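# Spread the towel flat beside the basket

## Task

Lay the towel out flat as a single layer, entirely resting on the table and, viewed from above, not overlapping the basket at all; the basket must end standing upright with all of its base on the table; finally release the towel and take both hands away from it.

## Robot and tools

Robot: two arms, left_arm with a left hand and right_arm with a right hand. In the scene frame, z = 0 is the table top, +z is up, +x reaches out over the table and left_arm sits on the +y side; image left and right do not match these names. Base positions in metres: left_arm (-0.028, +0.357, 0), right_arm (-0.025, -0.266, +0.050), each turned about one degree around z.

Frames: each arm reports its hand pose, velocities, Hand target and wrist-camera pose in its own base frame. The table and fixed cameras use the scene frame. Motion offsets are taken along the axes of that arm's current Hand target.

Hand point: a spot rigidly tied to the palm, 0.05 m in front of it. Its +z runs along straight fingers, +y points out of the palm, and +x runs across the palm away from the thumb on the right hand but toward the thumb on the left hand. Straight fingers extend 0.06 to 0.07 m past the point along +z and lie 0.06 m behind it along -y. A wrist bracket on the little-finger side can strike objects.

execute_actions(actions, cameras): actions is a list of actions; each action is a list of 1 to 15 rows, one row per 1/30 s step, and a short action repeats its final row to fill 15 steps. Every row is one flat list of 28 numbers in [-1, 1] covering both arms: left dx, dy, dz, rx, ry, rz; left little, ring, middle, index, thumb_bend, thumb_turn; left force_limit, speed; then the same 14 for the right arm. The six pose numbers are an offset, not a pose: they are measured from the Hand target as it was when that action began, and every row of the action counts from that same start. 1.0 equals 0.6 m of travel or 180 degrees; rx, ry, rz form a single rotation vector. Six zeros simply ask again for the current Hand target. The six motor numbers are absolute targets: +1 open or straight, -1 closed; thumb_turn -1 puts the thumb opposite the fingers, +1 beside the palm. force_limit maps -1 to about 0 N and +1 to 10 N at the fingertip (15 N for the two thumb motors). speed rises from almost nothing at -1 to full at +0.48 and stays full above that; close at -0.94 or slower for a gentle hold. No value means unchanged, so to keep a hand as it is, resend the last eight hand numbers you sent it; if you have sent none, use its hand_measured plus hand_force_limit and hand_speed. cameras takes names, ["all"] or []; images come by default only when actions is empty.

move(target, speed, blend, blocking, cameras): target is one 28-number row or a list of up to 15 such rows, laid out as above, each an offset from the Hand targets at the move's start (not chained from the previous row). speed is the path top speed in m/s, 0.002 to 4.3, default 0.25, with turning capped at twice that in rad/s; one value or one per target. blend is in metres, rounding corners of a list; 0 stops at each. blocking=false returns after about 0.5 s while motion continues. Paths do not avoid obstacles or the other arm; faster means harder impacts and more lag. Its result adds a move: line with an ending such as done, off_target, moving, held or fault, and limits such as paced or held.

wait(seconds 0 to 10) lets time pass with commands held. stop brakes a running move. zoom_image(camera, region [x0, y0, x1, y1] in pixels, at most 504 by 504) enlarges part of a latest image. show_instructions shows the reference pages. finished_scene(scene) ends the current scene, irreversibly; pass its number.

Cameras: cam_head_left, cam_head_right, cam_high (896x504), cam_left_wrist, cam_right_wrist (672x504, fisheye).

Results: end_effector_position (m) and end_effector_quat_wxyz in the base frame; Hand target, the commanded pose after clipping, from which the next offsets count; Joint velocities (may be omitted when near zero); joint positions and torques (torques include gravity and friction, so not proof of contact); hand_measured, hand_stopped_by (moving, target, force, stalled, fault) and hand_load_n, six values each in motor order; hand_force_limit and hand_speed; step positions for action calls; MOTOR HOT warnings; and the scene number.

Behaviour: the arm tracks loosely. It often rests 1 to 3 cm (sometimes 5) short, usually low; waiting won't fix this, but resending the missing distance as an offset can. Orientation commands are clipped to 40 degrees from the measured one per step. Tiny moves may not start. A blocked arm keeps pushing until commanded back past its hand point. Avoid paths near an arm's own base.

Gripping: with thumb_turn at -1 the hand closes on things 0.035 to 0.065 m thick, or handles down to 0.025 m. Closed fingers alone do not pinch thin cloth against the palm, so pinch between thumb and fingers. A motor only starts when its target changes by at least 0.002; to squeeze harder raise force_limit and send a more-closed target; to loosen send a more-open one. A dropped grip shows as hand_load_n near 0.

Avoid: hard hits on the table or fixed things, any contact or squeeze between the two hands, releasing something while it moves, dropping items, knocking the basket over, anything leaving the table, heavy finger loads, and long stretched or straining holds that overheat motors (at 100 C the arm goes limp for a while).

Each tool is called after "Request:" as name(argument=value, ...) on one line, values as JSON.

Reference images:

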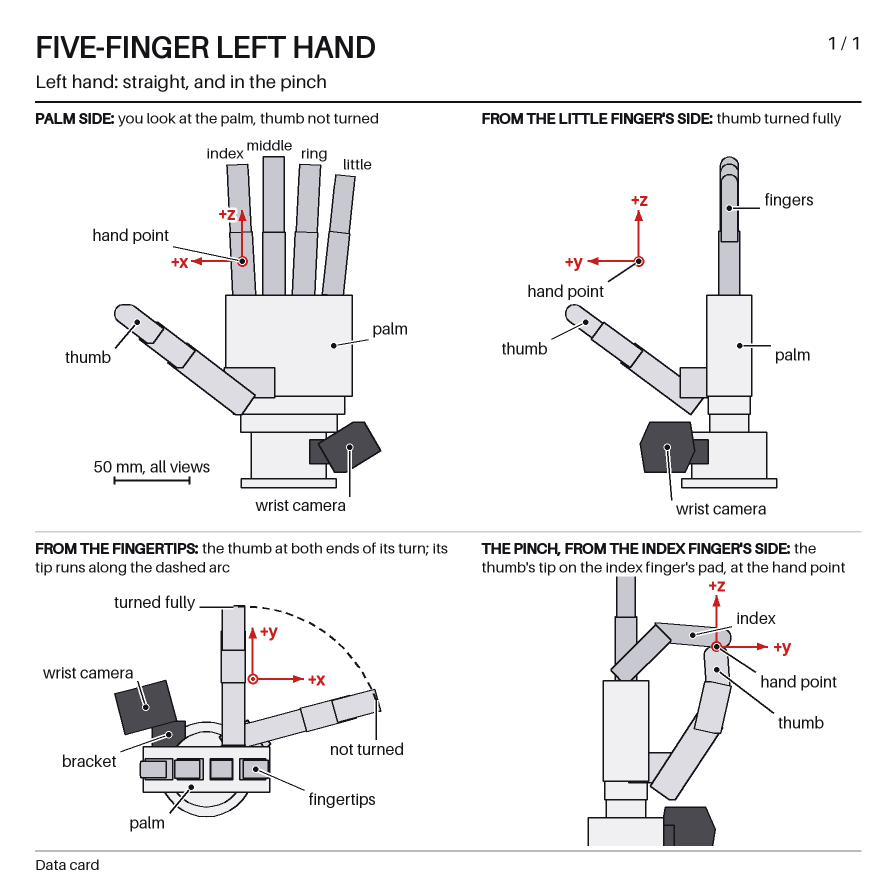

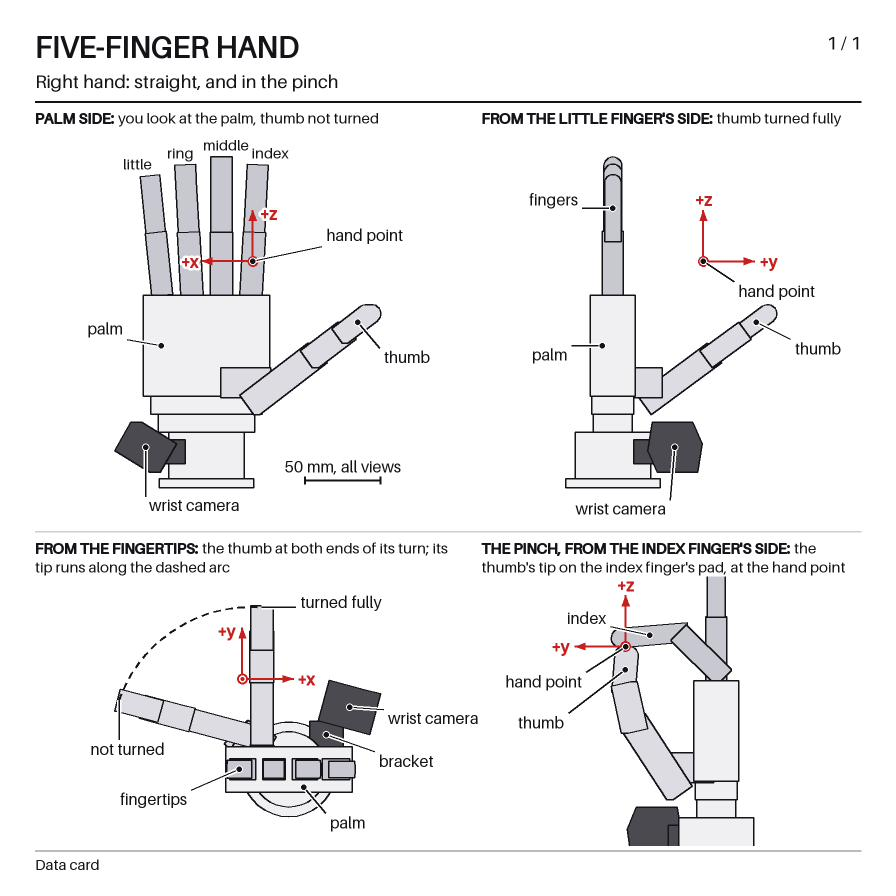

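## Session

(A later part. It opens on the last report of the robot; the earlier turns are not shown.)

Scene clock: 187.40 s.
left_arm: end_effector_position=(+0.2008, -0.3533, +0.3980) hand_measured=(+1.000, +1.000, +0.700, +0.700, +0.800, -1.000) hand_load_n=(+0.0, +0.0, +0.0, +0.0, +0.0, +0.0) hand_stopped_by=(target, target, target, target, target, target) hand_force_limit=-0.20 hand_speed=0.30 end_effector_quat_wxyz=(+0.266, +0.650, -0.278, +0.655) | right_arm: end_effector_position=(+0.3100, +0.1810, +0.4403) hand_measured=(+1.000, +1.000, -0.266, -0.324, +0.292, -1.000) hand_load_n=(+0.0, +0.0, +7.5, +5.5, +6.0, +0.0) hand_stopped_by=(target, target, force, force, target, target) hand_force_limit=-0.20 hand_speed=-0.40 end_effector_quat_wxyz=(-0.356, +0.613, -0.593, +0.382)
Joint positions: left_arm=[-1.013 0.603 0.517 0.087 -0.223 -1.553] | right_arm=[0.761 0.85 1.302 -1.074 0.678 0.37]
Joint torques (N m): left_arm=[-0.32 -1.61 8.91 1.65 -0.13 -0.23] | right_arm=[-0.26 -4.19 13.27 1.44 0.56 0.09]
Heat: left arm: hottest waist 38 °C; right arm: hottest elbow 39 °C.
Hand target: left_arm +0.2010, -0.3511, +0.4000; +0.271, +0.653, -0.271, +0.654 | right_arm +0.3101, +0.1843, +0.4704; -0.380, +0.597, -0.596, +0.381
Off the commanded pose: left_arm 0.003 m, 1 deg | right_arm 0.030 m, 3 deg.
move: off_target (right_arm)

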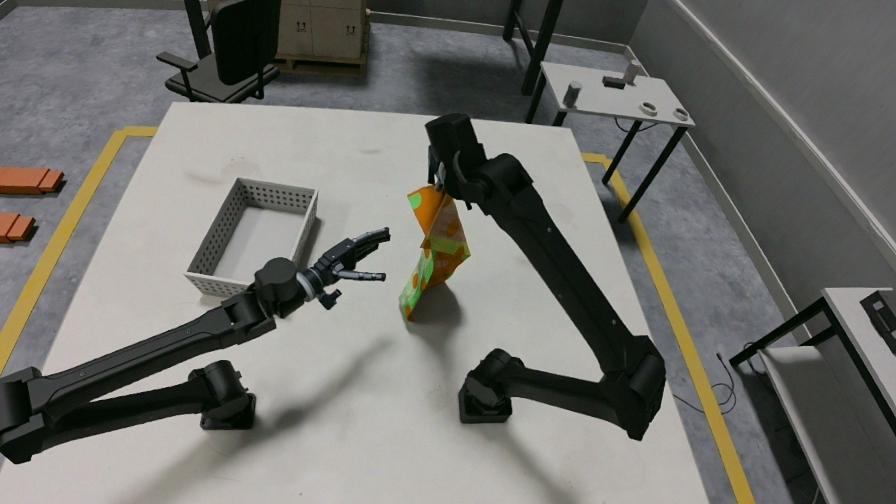

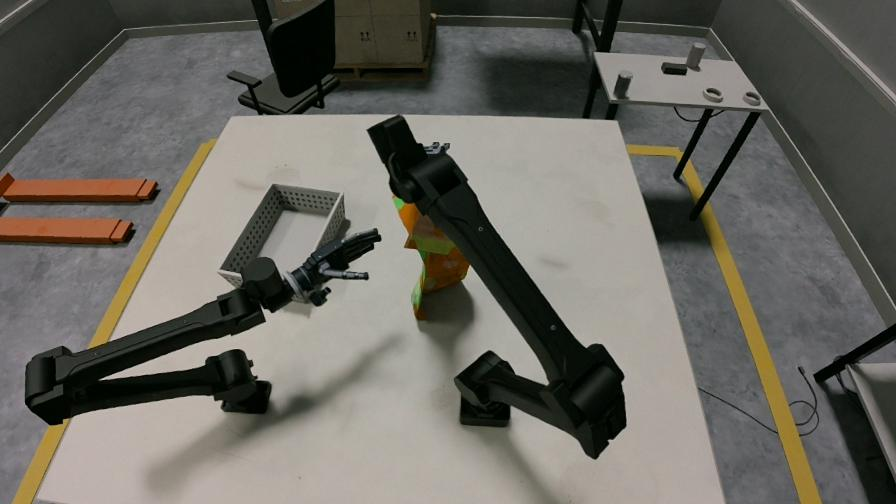

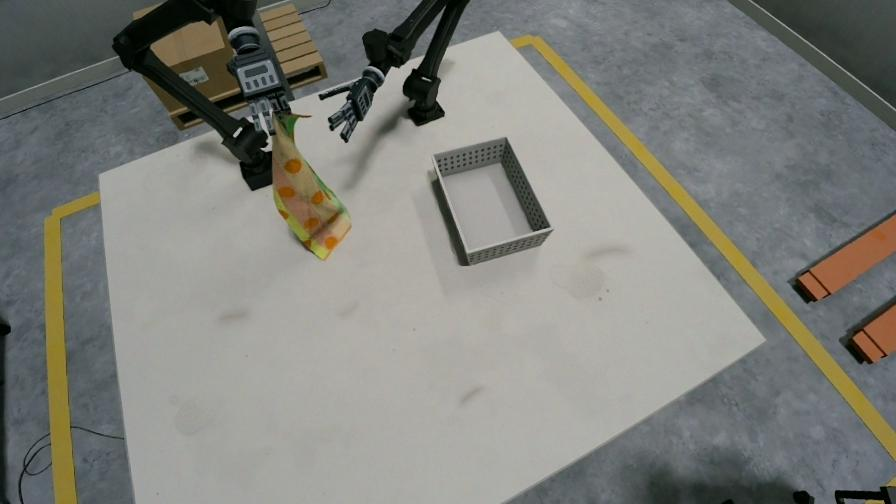

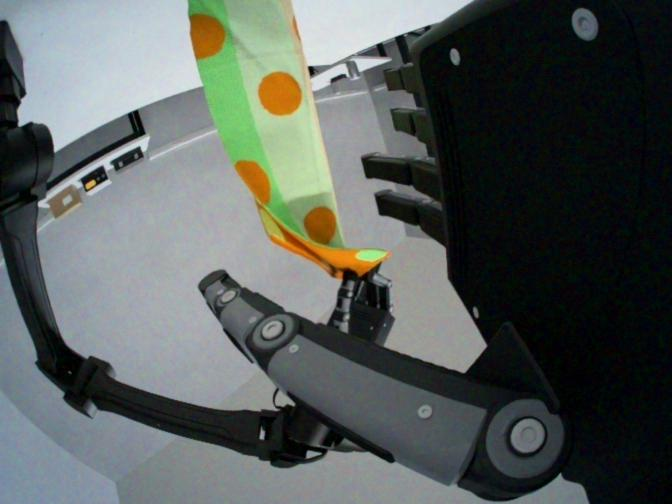

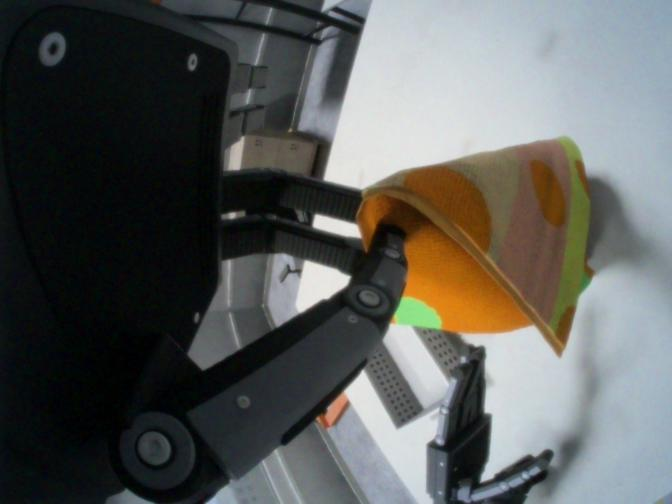

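Request:
move(target=[0.01,-0.019,0.093,0,0,0,1,1,0.7,0.7,0.8,-1,-0.2,0.3,0,0,0,0,0,0,1,1,-0.6,-0.6,0.29,-1,-0.2,-0.4], speed=0.12, cameras=["all"])

Request:
zoom_image(camera="cam_left_wrist", region=[200, 100, 480, 380])

Request:
zoom_image(camera="cam_high", region=[250, 60, 380, 170])

Request:
zoom_image(camera="cam_head_left", region=[370, 150, 480, 260])

Scene clock: 199.10 s.
left_arm: end_effector_position=(+0.2422, -0.3782, +0.3673) hand_measured=(+1.000, +1.000, +0.700, +0.700, +0.800, -1.000) hand_load_n=(+0.0, +0.0, +0.0, +0.0, +0.0, +0.0) hand_stopped_by=(target, target, target, target, target, target) hand_force_limit=-0.20 hand_speed=0.30 end_effector_quat_wxyz=(+0.255, +0.670, -0.289, +0.635) | right_arm: end_effector_position=(+0.3100, +0.1810, +0.4403) hand_measured=(+1.000, +1.000, -0.266, -0.324, +0.292, -1.000) hand_load_n=(+0.0, -0.5, +7.5, +5.0, +6.0, +0.0) hand_stopped_by=(target, target, force, force, target, target) hand_force_limit=-0.20 hand_speed=-0.40 end_effector_quat_wxyz=(-0.356, +0.613, -0.593, +0.382)
Joint positions: left_arm=[-0.924 0.78 0.543 0.171 -0.135 -1.553] | right_arm=[0.761 0.85 1.302 -1.074 0.678 0.37]
Joint torques (N m): left_arm=[0.21 -2.49 12.07 2.81 0.08 -0.24] | right_arm=[-0.15 -3.9 13.3 1.5 0.55 0.09]
Heat: left arm: hottest waist 38 °C; right arm: hottest elbow 40 °C.
Hand target: left_arm +0.2484, -0.3826, +0.4060; +0.271, +0.653, -0.271, +0.654 | right_arm +0.3101, +0.1843, +0.4704; -0.380, +0.597, -0.596, +0.381
Off the commanded pose: left_arm 0.040 m, 4 deg | right_arm 0.030 m, 3 deg.
move: off_target (left_arm, right_arm)

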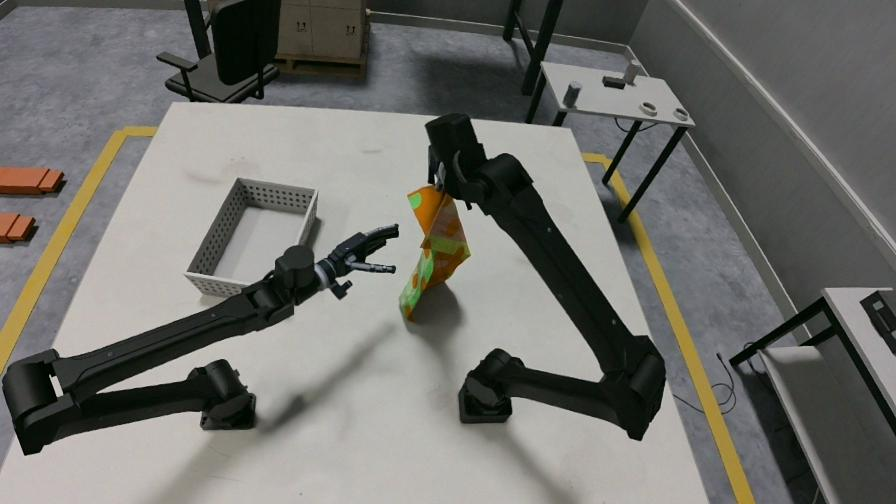

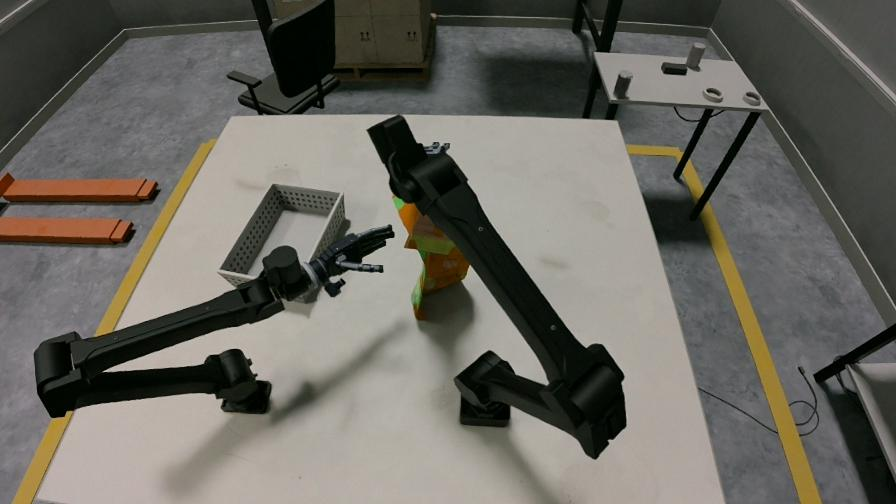

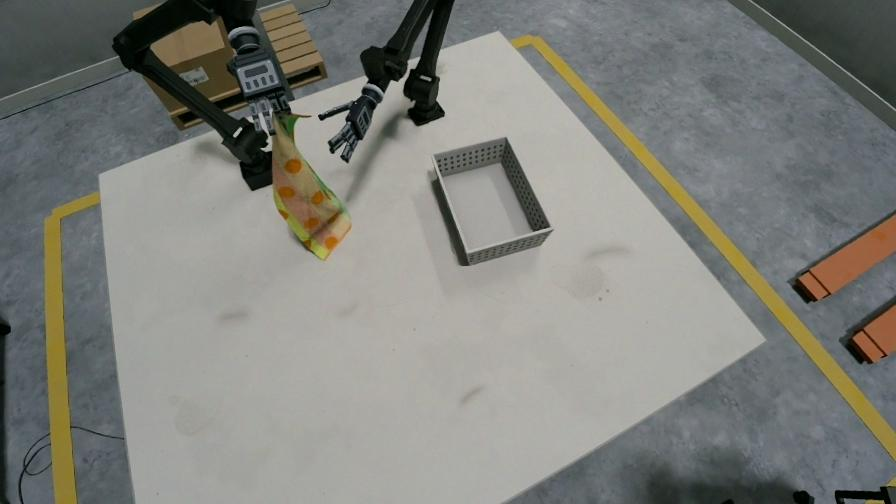

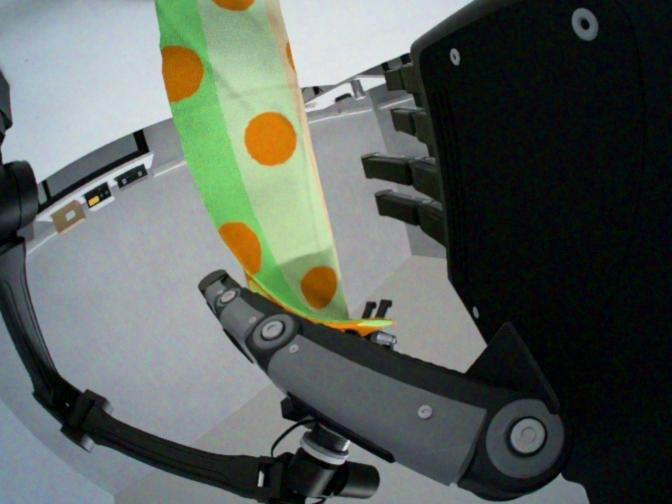

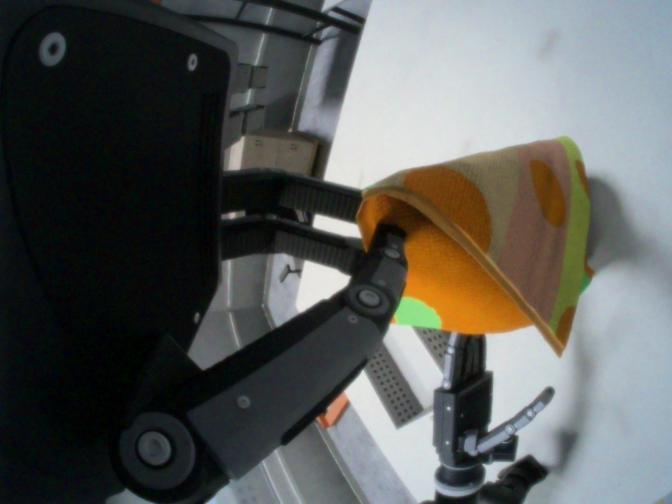

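Scaled by 1.800 from the camera's 672x504 image, which has a finer 960x720 frame.

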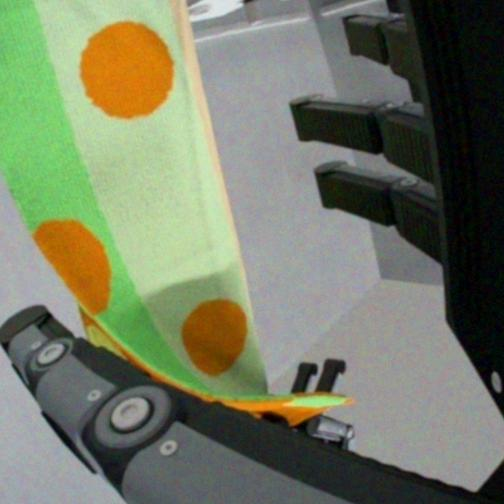

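Scaled by 3.877 from the camera's 896x504 image, which has a finer 1280x720 frame.

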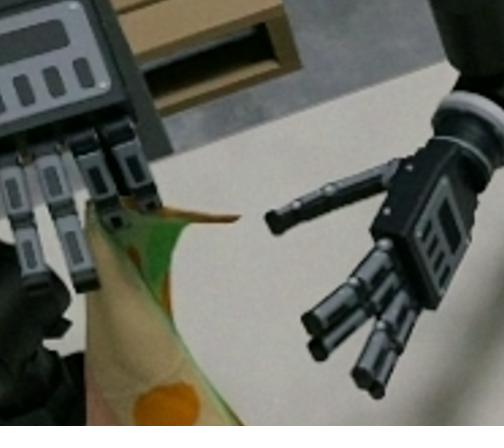

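Scaled by 4.582 from the camera's 896x504 image, which has a finer 1280x720 frame.

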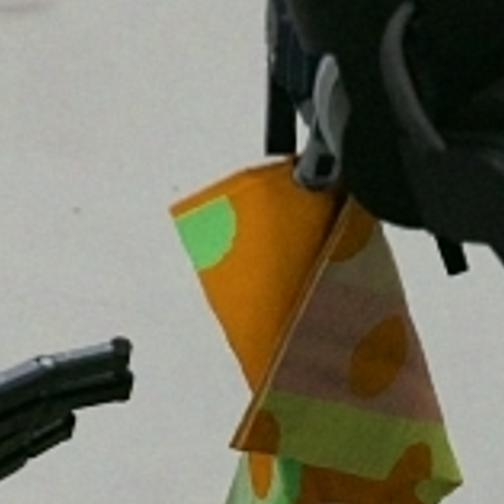

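Request:
move(target=[[0.045,0,0,0,0,0,1,1,0.7,0.7,0.8,-1,-0.2,0.3,0,0,0,0,0,0,1,1,-0.6,-0.6,0.29,-1,-0.2,-0.4],[0.045,-0.0047,0.077,0,0,0,1,1,0.7,0.7,0.8,-1,-0.2,0.3,0,0,0,0,0,0,1,1,-0.6,-0.6,0.29,-1,-0.2,-0.4]], speed=0.12, cameras=["all"])

Request:
zoom_image(camera="cam_left_wrist", region=[200, 100, 480, 380])

Request:
zoom_image(camera="cam_high", region=[250, 60, 380, 170])

Request:
zoom_image(camera="cam_head_left", region=[370, 150, 480, 260])

Scene clock: 203.13 s.
left_arm: end_effector_position=(+0.2764, -0.4099, +0.3919) hand_measured=(+1.000, +1.000, +0.700, +0.700, +0.800, -1.000) hand_load_n=(+0.0, +0.0, +0.0, +0.0, +0.0, +0.0) hand_stopped_by=(target, target, target, target, target, target) hand_force_limit=-0.20 hand_speed=0.30 end_effector_quat_wxyz=(+0.254, +0.672, -0.290, +0.632) | right_arm: end_effector_position=(+0.3100, +0.1810, +0.4403) hand_measured=(+1.000, +1.000, -0.266, -0.324, +0.292, -1.000) hand_load_n=(+0.0, +0.0, +7.5, +5.5, +6.0, -0.5) hand_stopped_by=(target, target, force, force, target, target) hand_force_limit=-0.20 hand_speed=-0.40 end_effector_quat_wxyz=(-0.356, +0.613, -0.593, +0.382)
Joint positions: left_arm=[-0.896 0.921 0.679 0.17 -0.106 -1.553] | right_arm=[0.761 0.85 1.302 -1.074 0.678 0.37]
Joint torques (N m): left_arm=[0.26 -4.42 12.36 2.59 0.03 -0.23] | right_arm=[-0.56 -3.9 13.34 1.46 0.55 0.1]
Heat: left arm: hottest waist 38 °C; right arm: hottest elbow 40 °C.
Hand target: left_arm +0.2831, -0.4132, +0.4332; +0.271, +0.653, -0.271, +0.654 | right_arm +0.3101, +0.1843, +0.4704; -0.380, +0.597, -0.596, +0.381
Off the commanded pose: left_arm 0.042 m, 4 deg | right_arm 0.030 m, 3 deg.
move: off_target (left_arm, right_arm)

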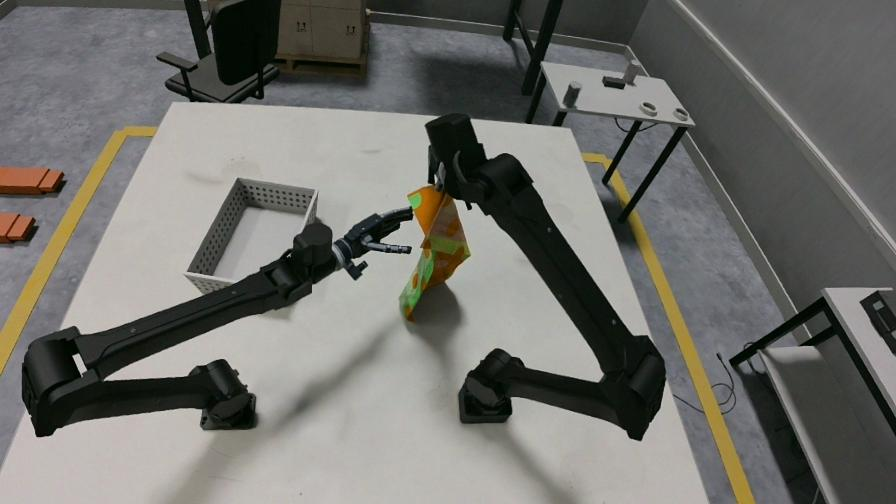

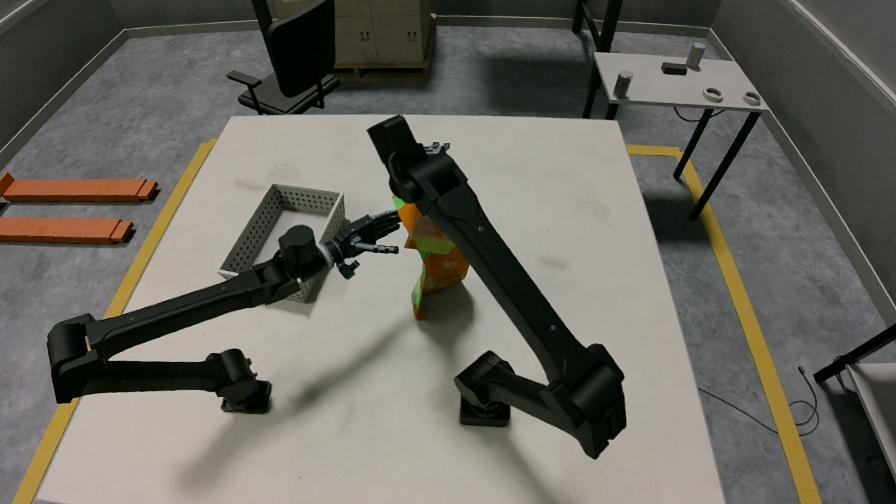

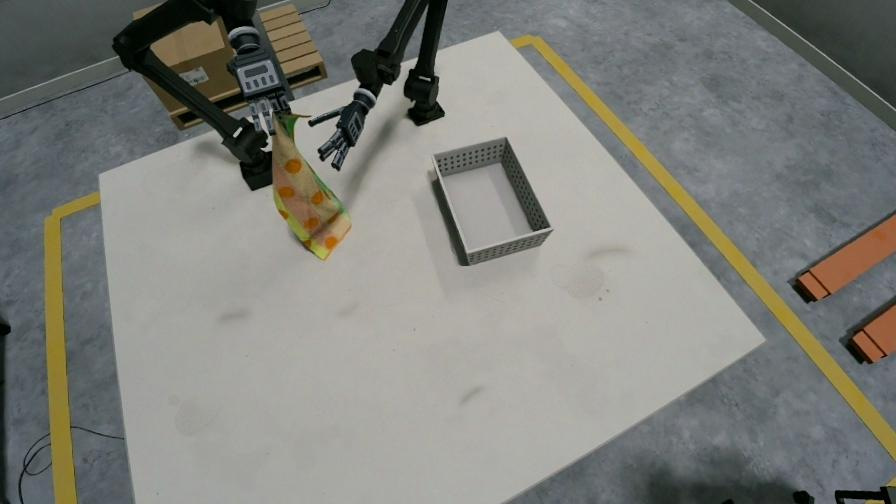

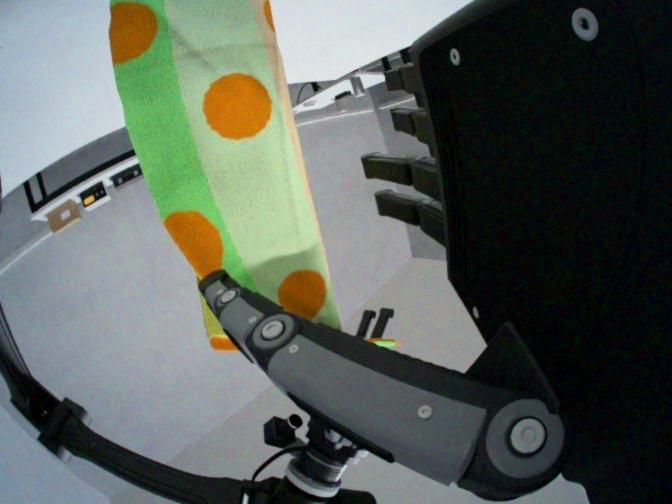

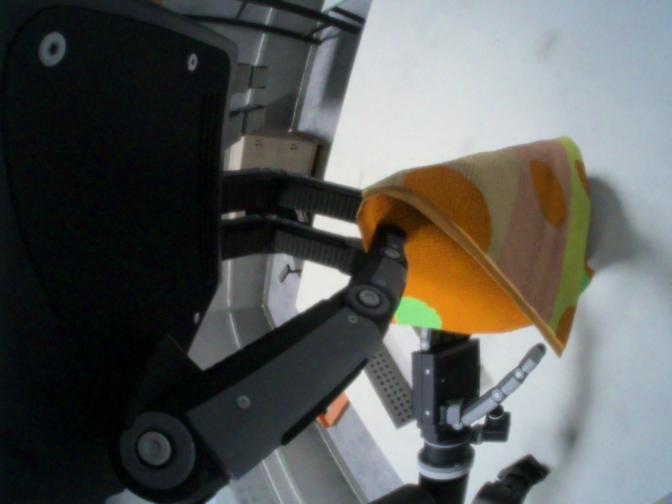

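Scaled by 1.800 from the camera's 672x504 image, which has a finer 960x720 frame.

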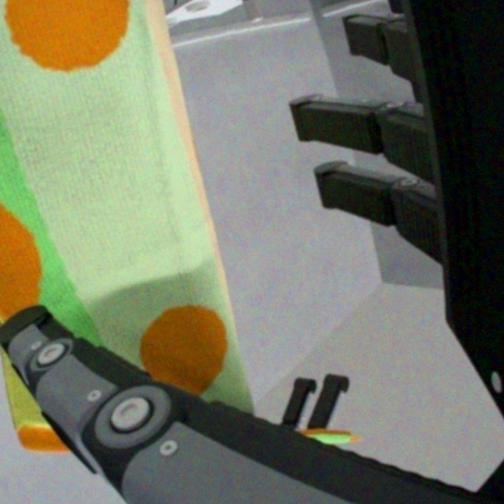

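Scaled by 3.877 from the camera's 896x504 image, which has a finer 1280x720 frame.

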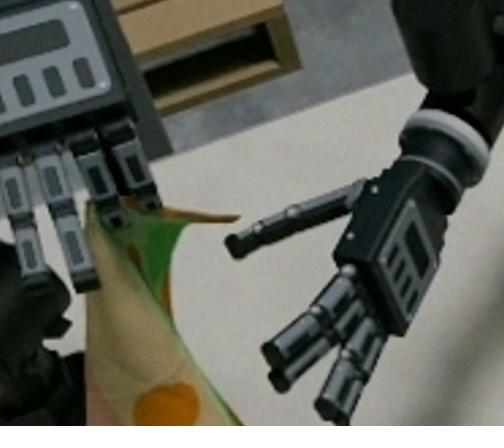

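Scaled by 4.582 from the camera's 896x504 image, which has a finer 1280x720 frame.

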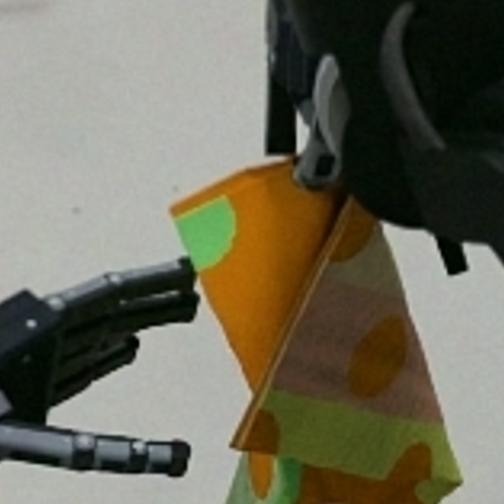

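Request:
move(target=[[0.045,0,0,0,0,0,1,1,0.7,0.7,0.8,-1,-0.2,0.3,0,0,0,0,0,0,1,1,-0.6,-0.6,0.29,-1,-0.2,-0.4],[0.045,-0.021,0.049,0,0,0,1,1,0.7,0.7,0.8,-1,-0.2,0.3,0,0,0,0,0,0,1,1,-0.6,-0.6,0.29,-1,-0.2,-0.4]], speed=0.1, cameras=["all"])

Request:
zoom_image(camera="cam_left_wrist", region=[200, 100, 480, 380])

Request:
zoom_image(camera="cam_high", region=[250, 60, 380, 170])

Request:
zoom_image(camera="cam_head_left", region=[370, 150, 480, 260])

Scene clock: 208.20 s.
left_arm: end_effector_position=(+0.3068, -0.4220, +0.4216) hand_measured=(+1.000, +1.000, +0.700, +0.700, +0.800, -1.000) hand_load_n=(+0.0, +0.0, +0.0, +0.0, +0.0, -0.5) hand_stopped_by=(target, target, target, target, target, target) hand_force_limit=-0.20 hand_speed=0.30 end_effector_quat_wxyz=(+0.256, +0.671, -0.287, +0.634) | right_arm: end_effector_position=(+0.3100, +0.1810, +0.4403) hand_measured=(+1.000, +1.000, -0.266, -0.324, +0.292, -1.000) hand_load_n=(+0.0, +0.0, +7.5, +5.5, +6.0, +0.0) hand_stopped_by=(target, target, force, force, target, target) hand_force_limit=-0.20 hand_speed=-0.40 end_effector_quat_wxyz=(-0.356, +0.613, -0.593, +0.382)
Joint positions: left_arm=[-0.847 0.993 0.796 0.131 -0.058 -1.553] | right_arm=[0.761 0.85 1.302 -1.074 0.678 0.37]
Joint torques (N m): left_arm=[-0.32 -4.72 12.19 2.61 0.1 -0.23] | right_arm=[0.09 -4.01 13.38 1.43 0.55 0.1]
Heat: left arm: hottest waist 37 °C; right arm: hottest elbow 40 °C.
Hand target: left_arm +0.3127, -0.4252, +0.4602; +0.271, +0.653, -0.271, +0.654 | right_arm +0.3101, +0.1843, +0.4704; -0.380, +0.597, -0.596, +0.381
Off the commanded pose: left_arm 0.039 m, 4 deg | right_arm 0.030 m, 3 deg.
move: off_target (left_arm, right_arm)

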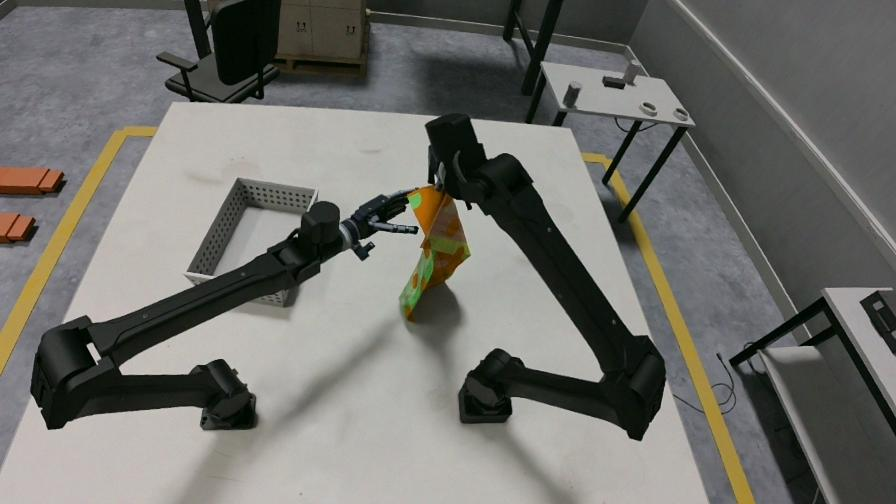

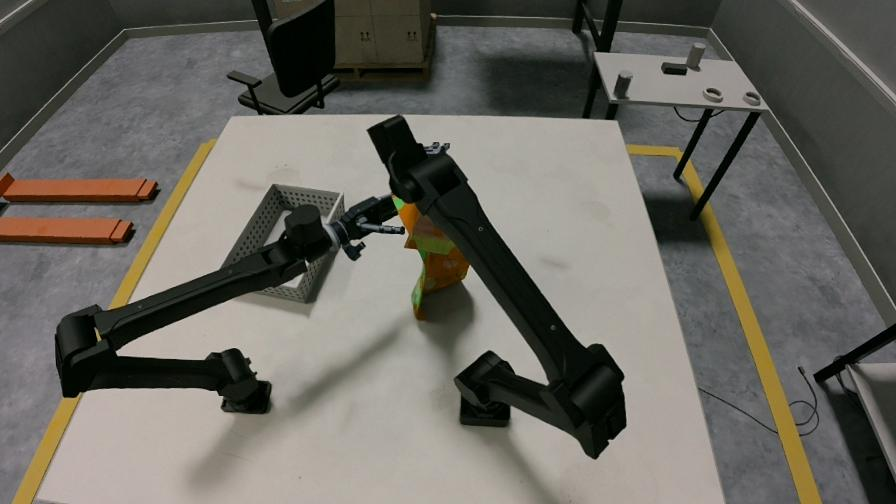

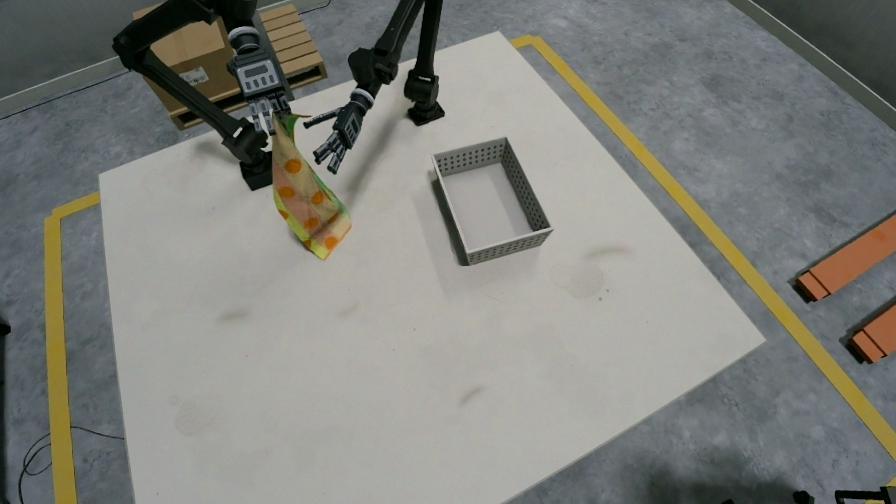

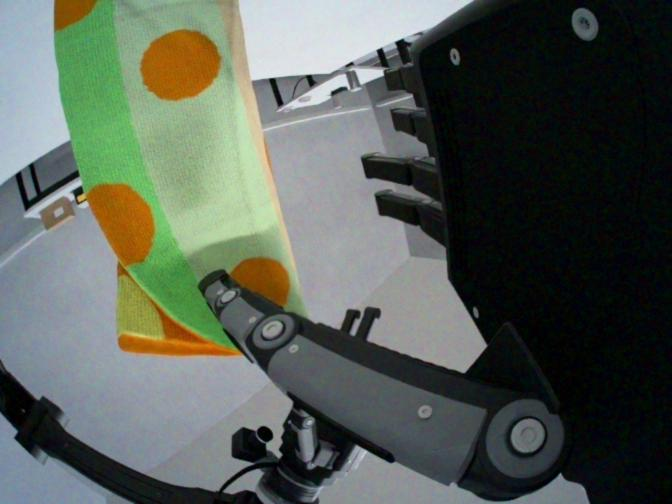

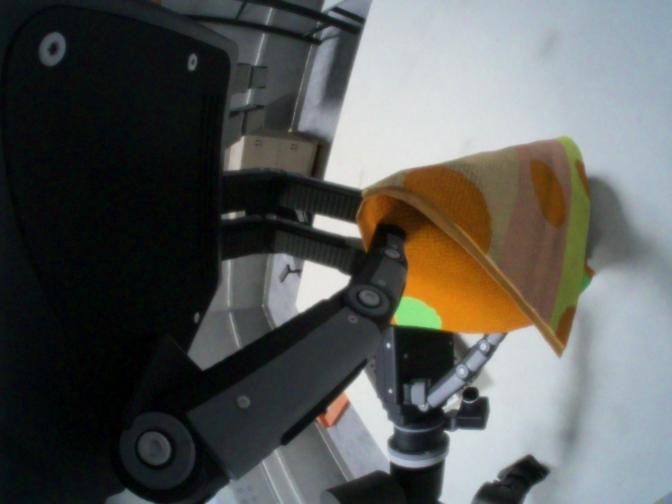

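Scaled by 1.800 from the camera's 672x504 image, which has a finer 960x720 frame.

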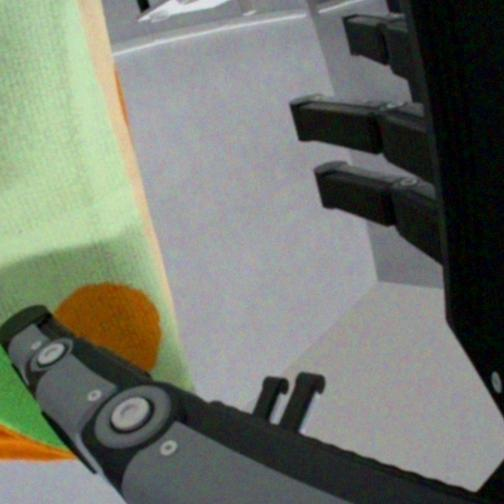

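Scaled by 3.877 from the camera's 896x504 image, which has a finer 1280x720 frame.

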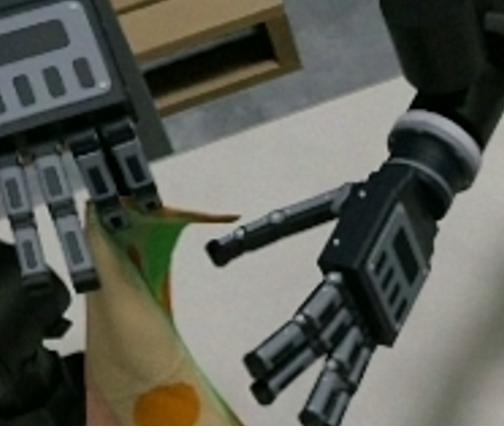

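Scaled by 4.582 from the camera's 896x504 image, which has a finer 1280x720 frame.

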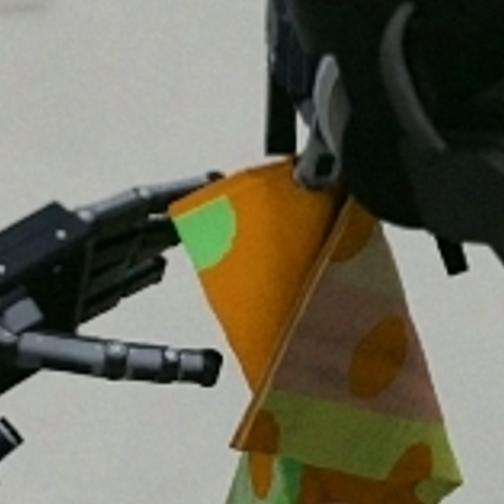

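Request:
move(target=[0.0167,0.0152,0.0152,0,0,0,1,1,0.7,0.7,0.8,-1,-0.2,0.3,0,0,0,0,0,0,1,1,-0.6,-0.6,0.29,-1,-0.2,-0.4], speed=0.1, cameras=["cam_high","cam_head_left","cam_left_wrist"])

Request:
zoom_image(camera="cam_high", region=[250, 60, 380, 170])

Request:
zoom_image(camera="cam_head_left", region=[370, 150, 480, 260])

Scene clock: 211.43 s.
left_arm: end_effector_position=(+0.3099, -0.4306, +0.4402) hand_measured=(+1.000, +1.000, +0.700, +0.700, +0.800, -1.000) hand_load_n=(+0.0, +0.0, +0.0, +0.0, -0.5, +0.0) hand_stopped_by=(target, target, target, target, target, target) hand_force_limit=-0.20 hand_speed=0.30 end_effector_quat_wxyz=(+0.258, +0.664, -0.282, +0.642) | right_arm: end_effector_position=(+0.3100, +0.1810, +0.4403) hand_measured=(+1.000, +1.000, -0.266, -0.324, +0.292, -1.000) hand_load_n=(+0.0, +0.0, +7.5, +5.5, +6.0, +0.0) hand_stopped_by=(target, target, force, force, target, target) hand_force_limit=-0.20 hand_speed=-0.40 end_effector_quat_wxyz=(-0.356, +0.613, -0.593, +0.382)
Joint positions: left_arm=[-0.86 1.012 0.839 0.131 -0.077 -1.554] | right_arm=[0.761 0.85 1.302 -1.074 0.678 0.37]
Joint torques (N m): left_arm=[-0.62 -5.19 12.19 2.04 -0.16 -0.17] | right_arm=[-0.44 -3.84 13.2 1.43 0.56 0.12]
Heat: left arm: hottest waist 37 °C; right arm: hottest elbow 40 °C.
Hand target: left_arm +0.3127, -0.4381, +0.4700; +0.271, +0.653, -0.271, +0.654 | right_arm +0.3101, +0.1843, +0.4704; -0.380, +0.597, -0.596, +0.381
Off the commanded pose: left_arm 0.031 m, 3 deg | right_arm 0.030 m, 3 deg.
move: off_target (left_arm, right_arm)
Images, in order (width x height): cam_head_left 896x504, cam_high 896x504, cam_left_wrist 672x504.

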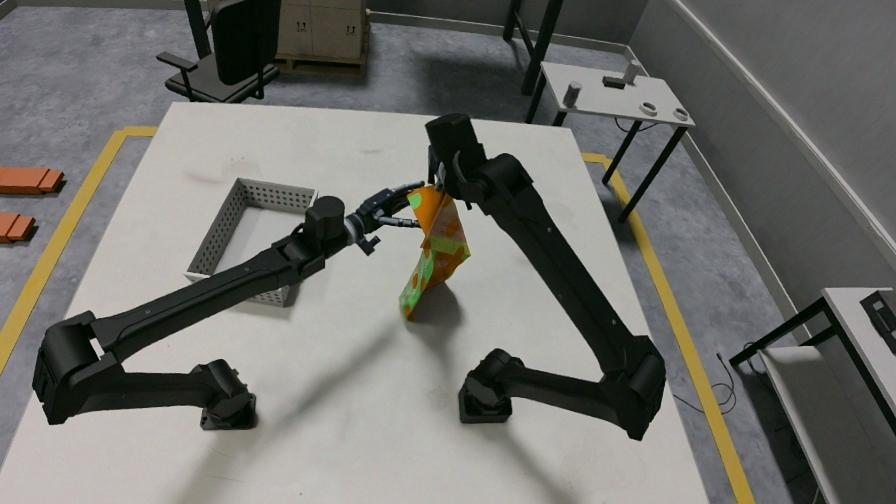

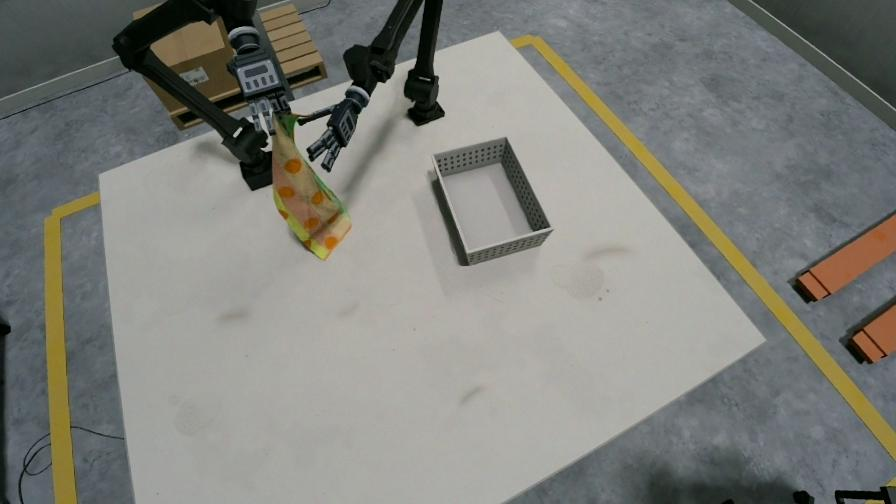

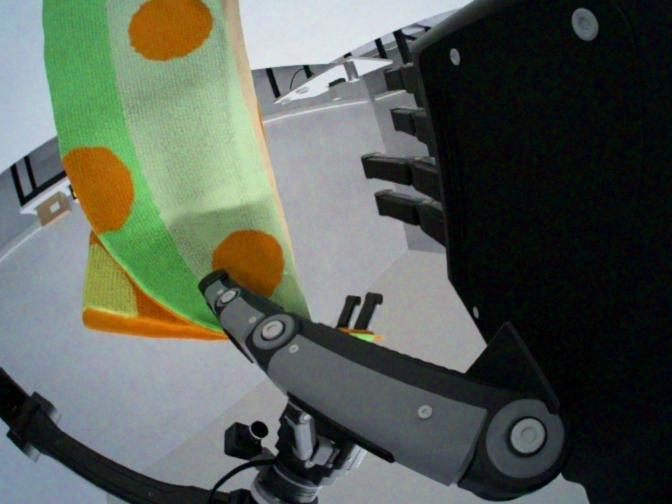

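Scaled by 3.877 from the camera's 896x504 image, which has a finer 1280x720 frame.

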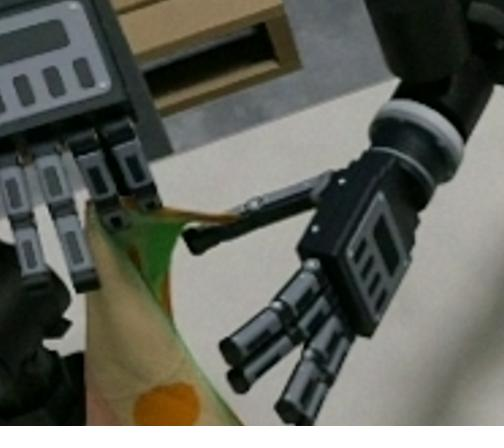

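Scaled by 4.582 from the camera's 896x504 image, which has a finer 1280x720 frame.

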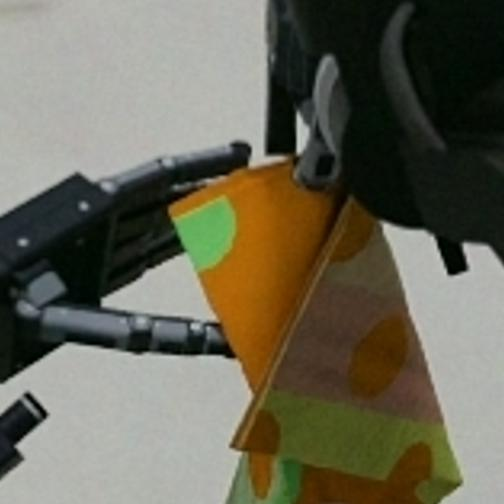

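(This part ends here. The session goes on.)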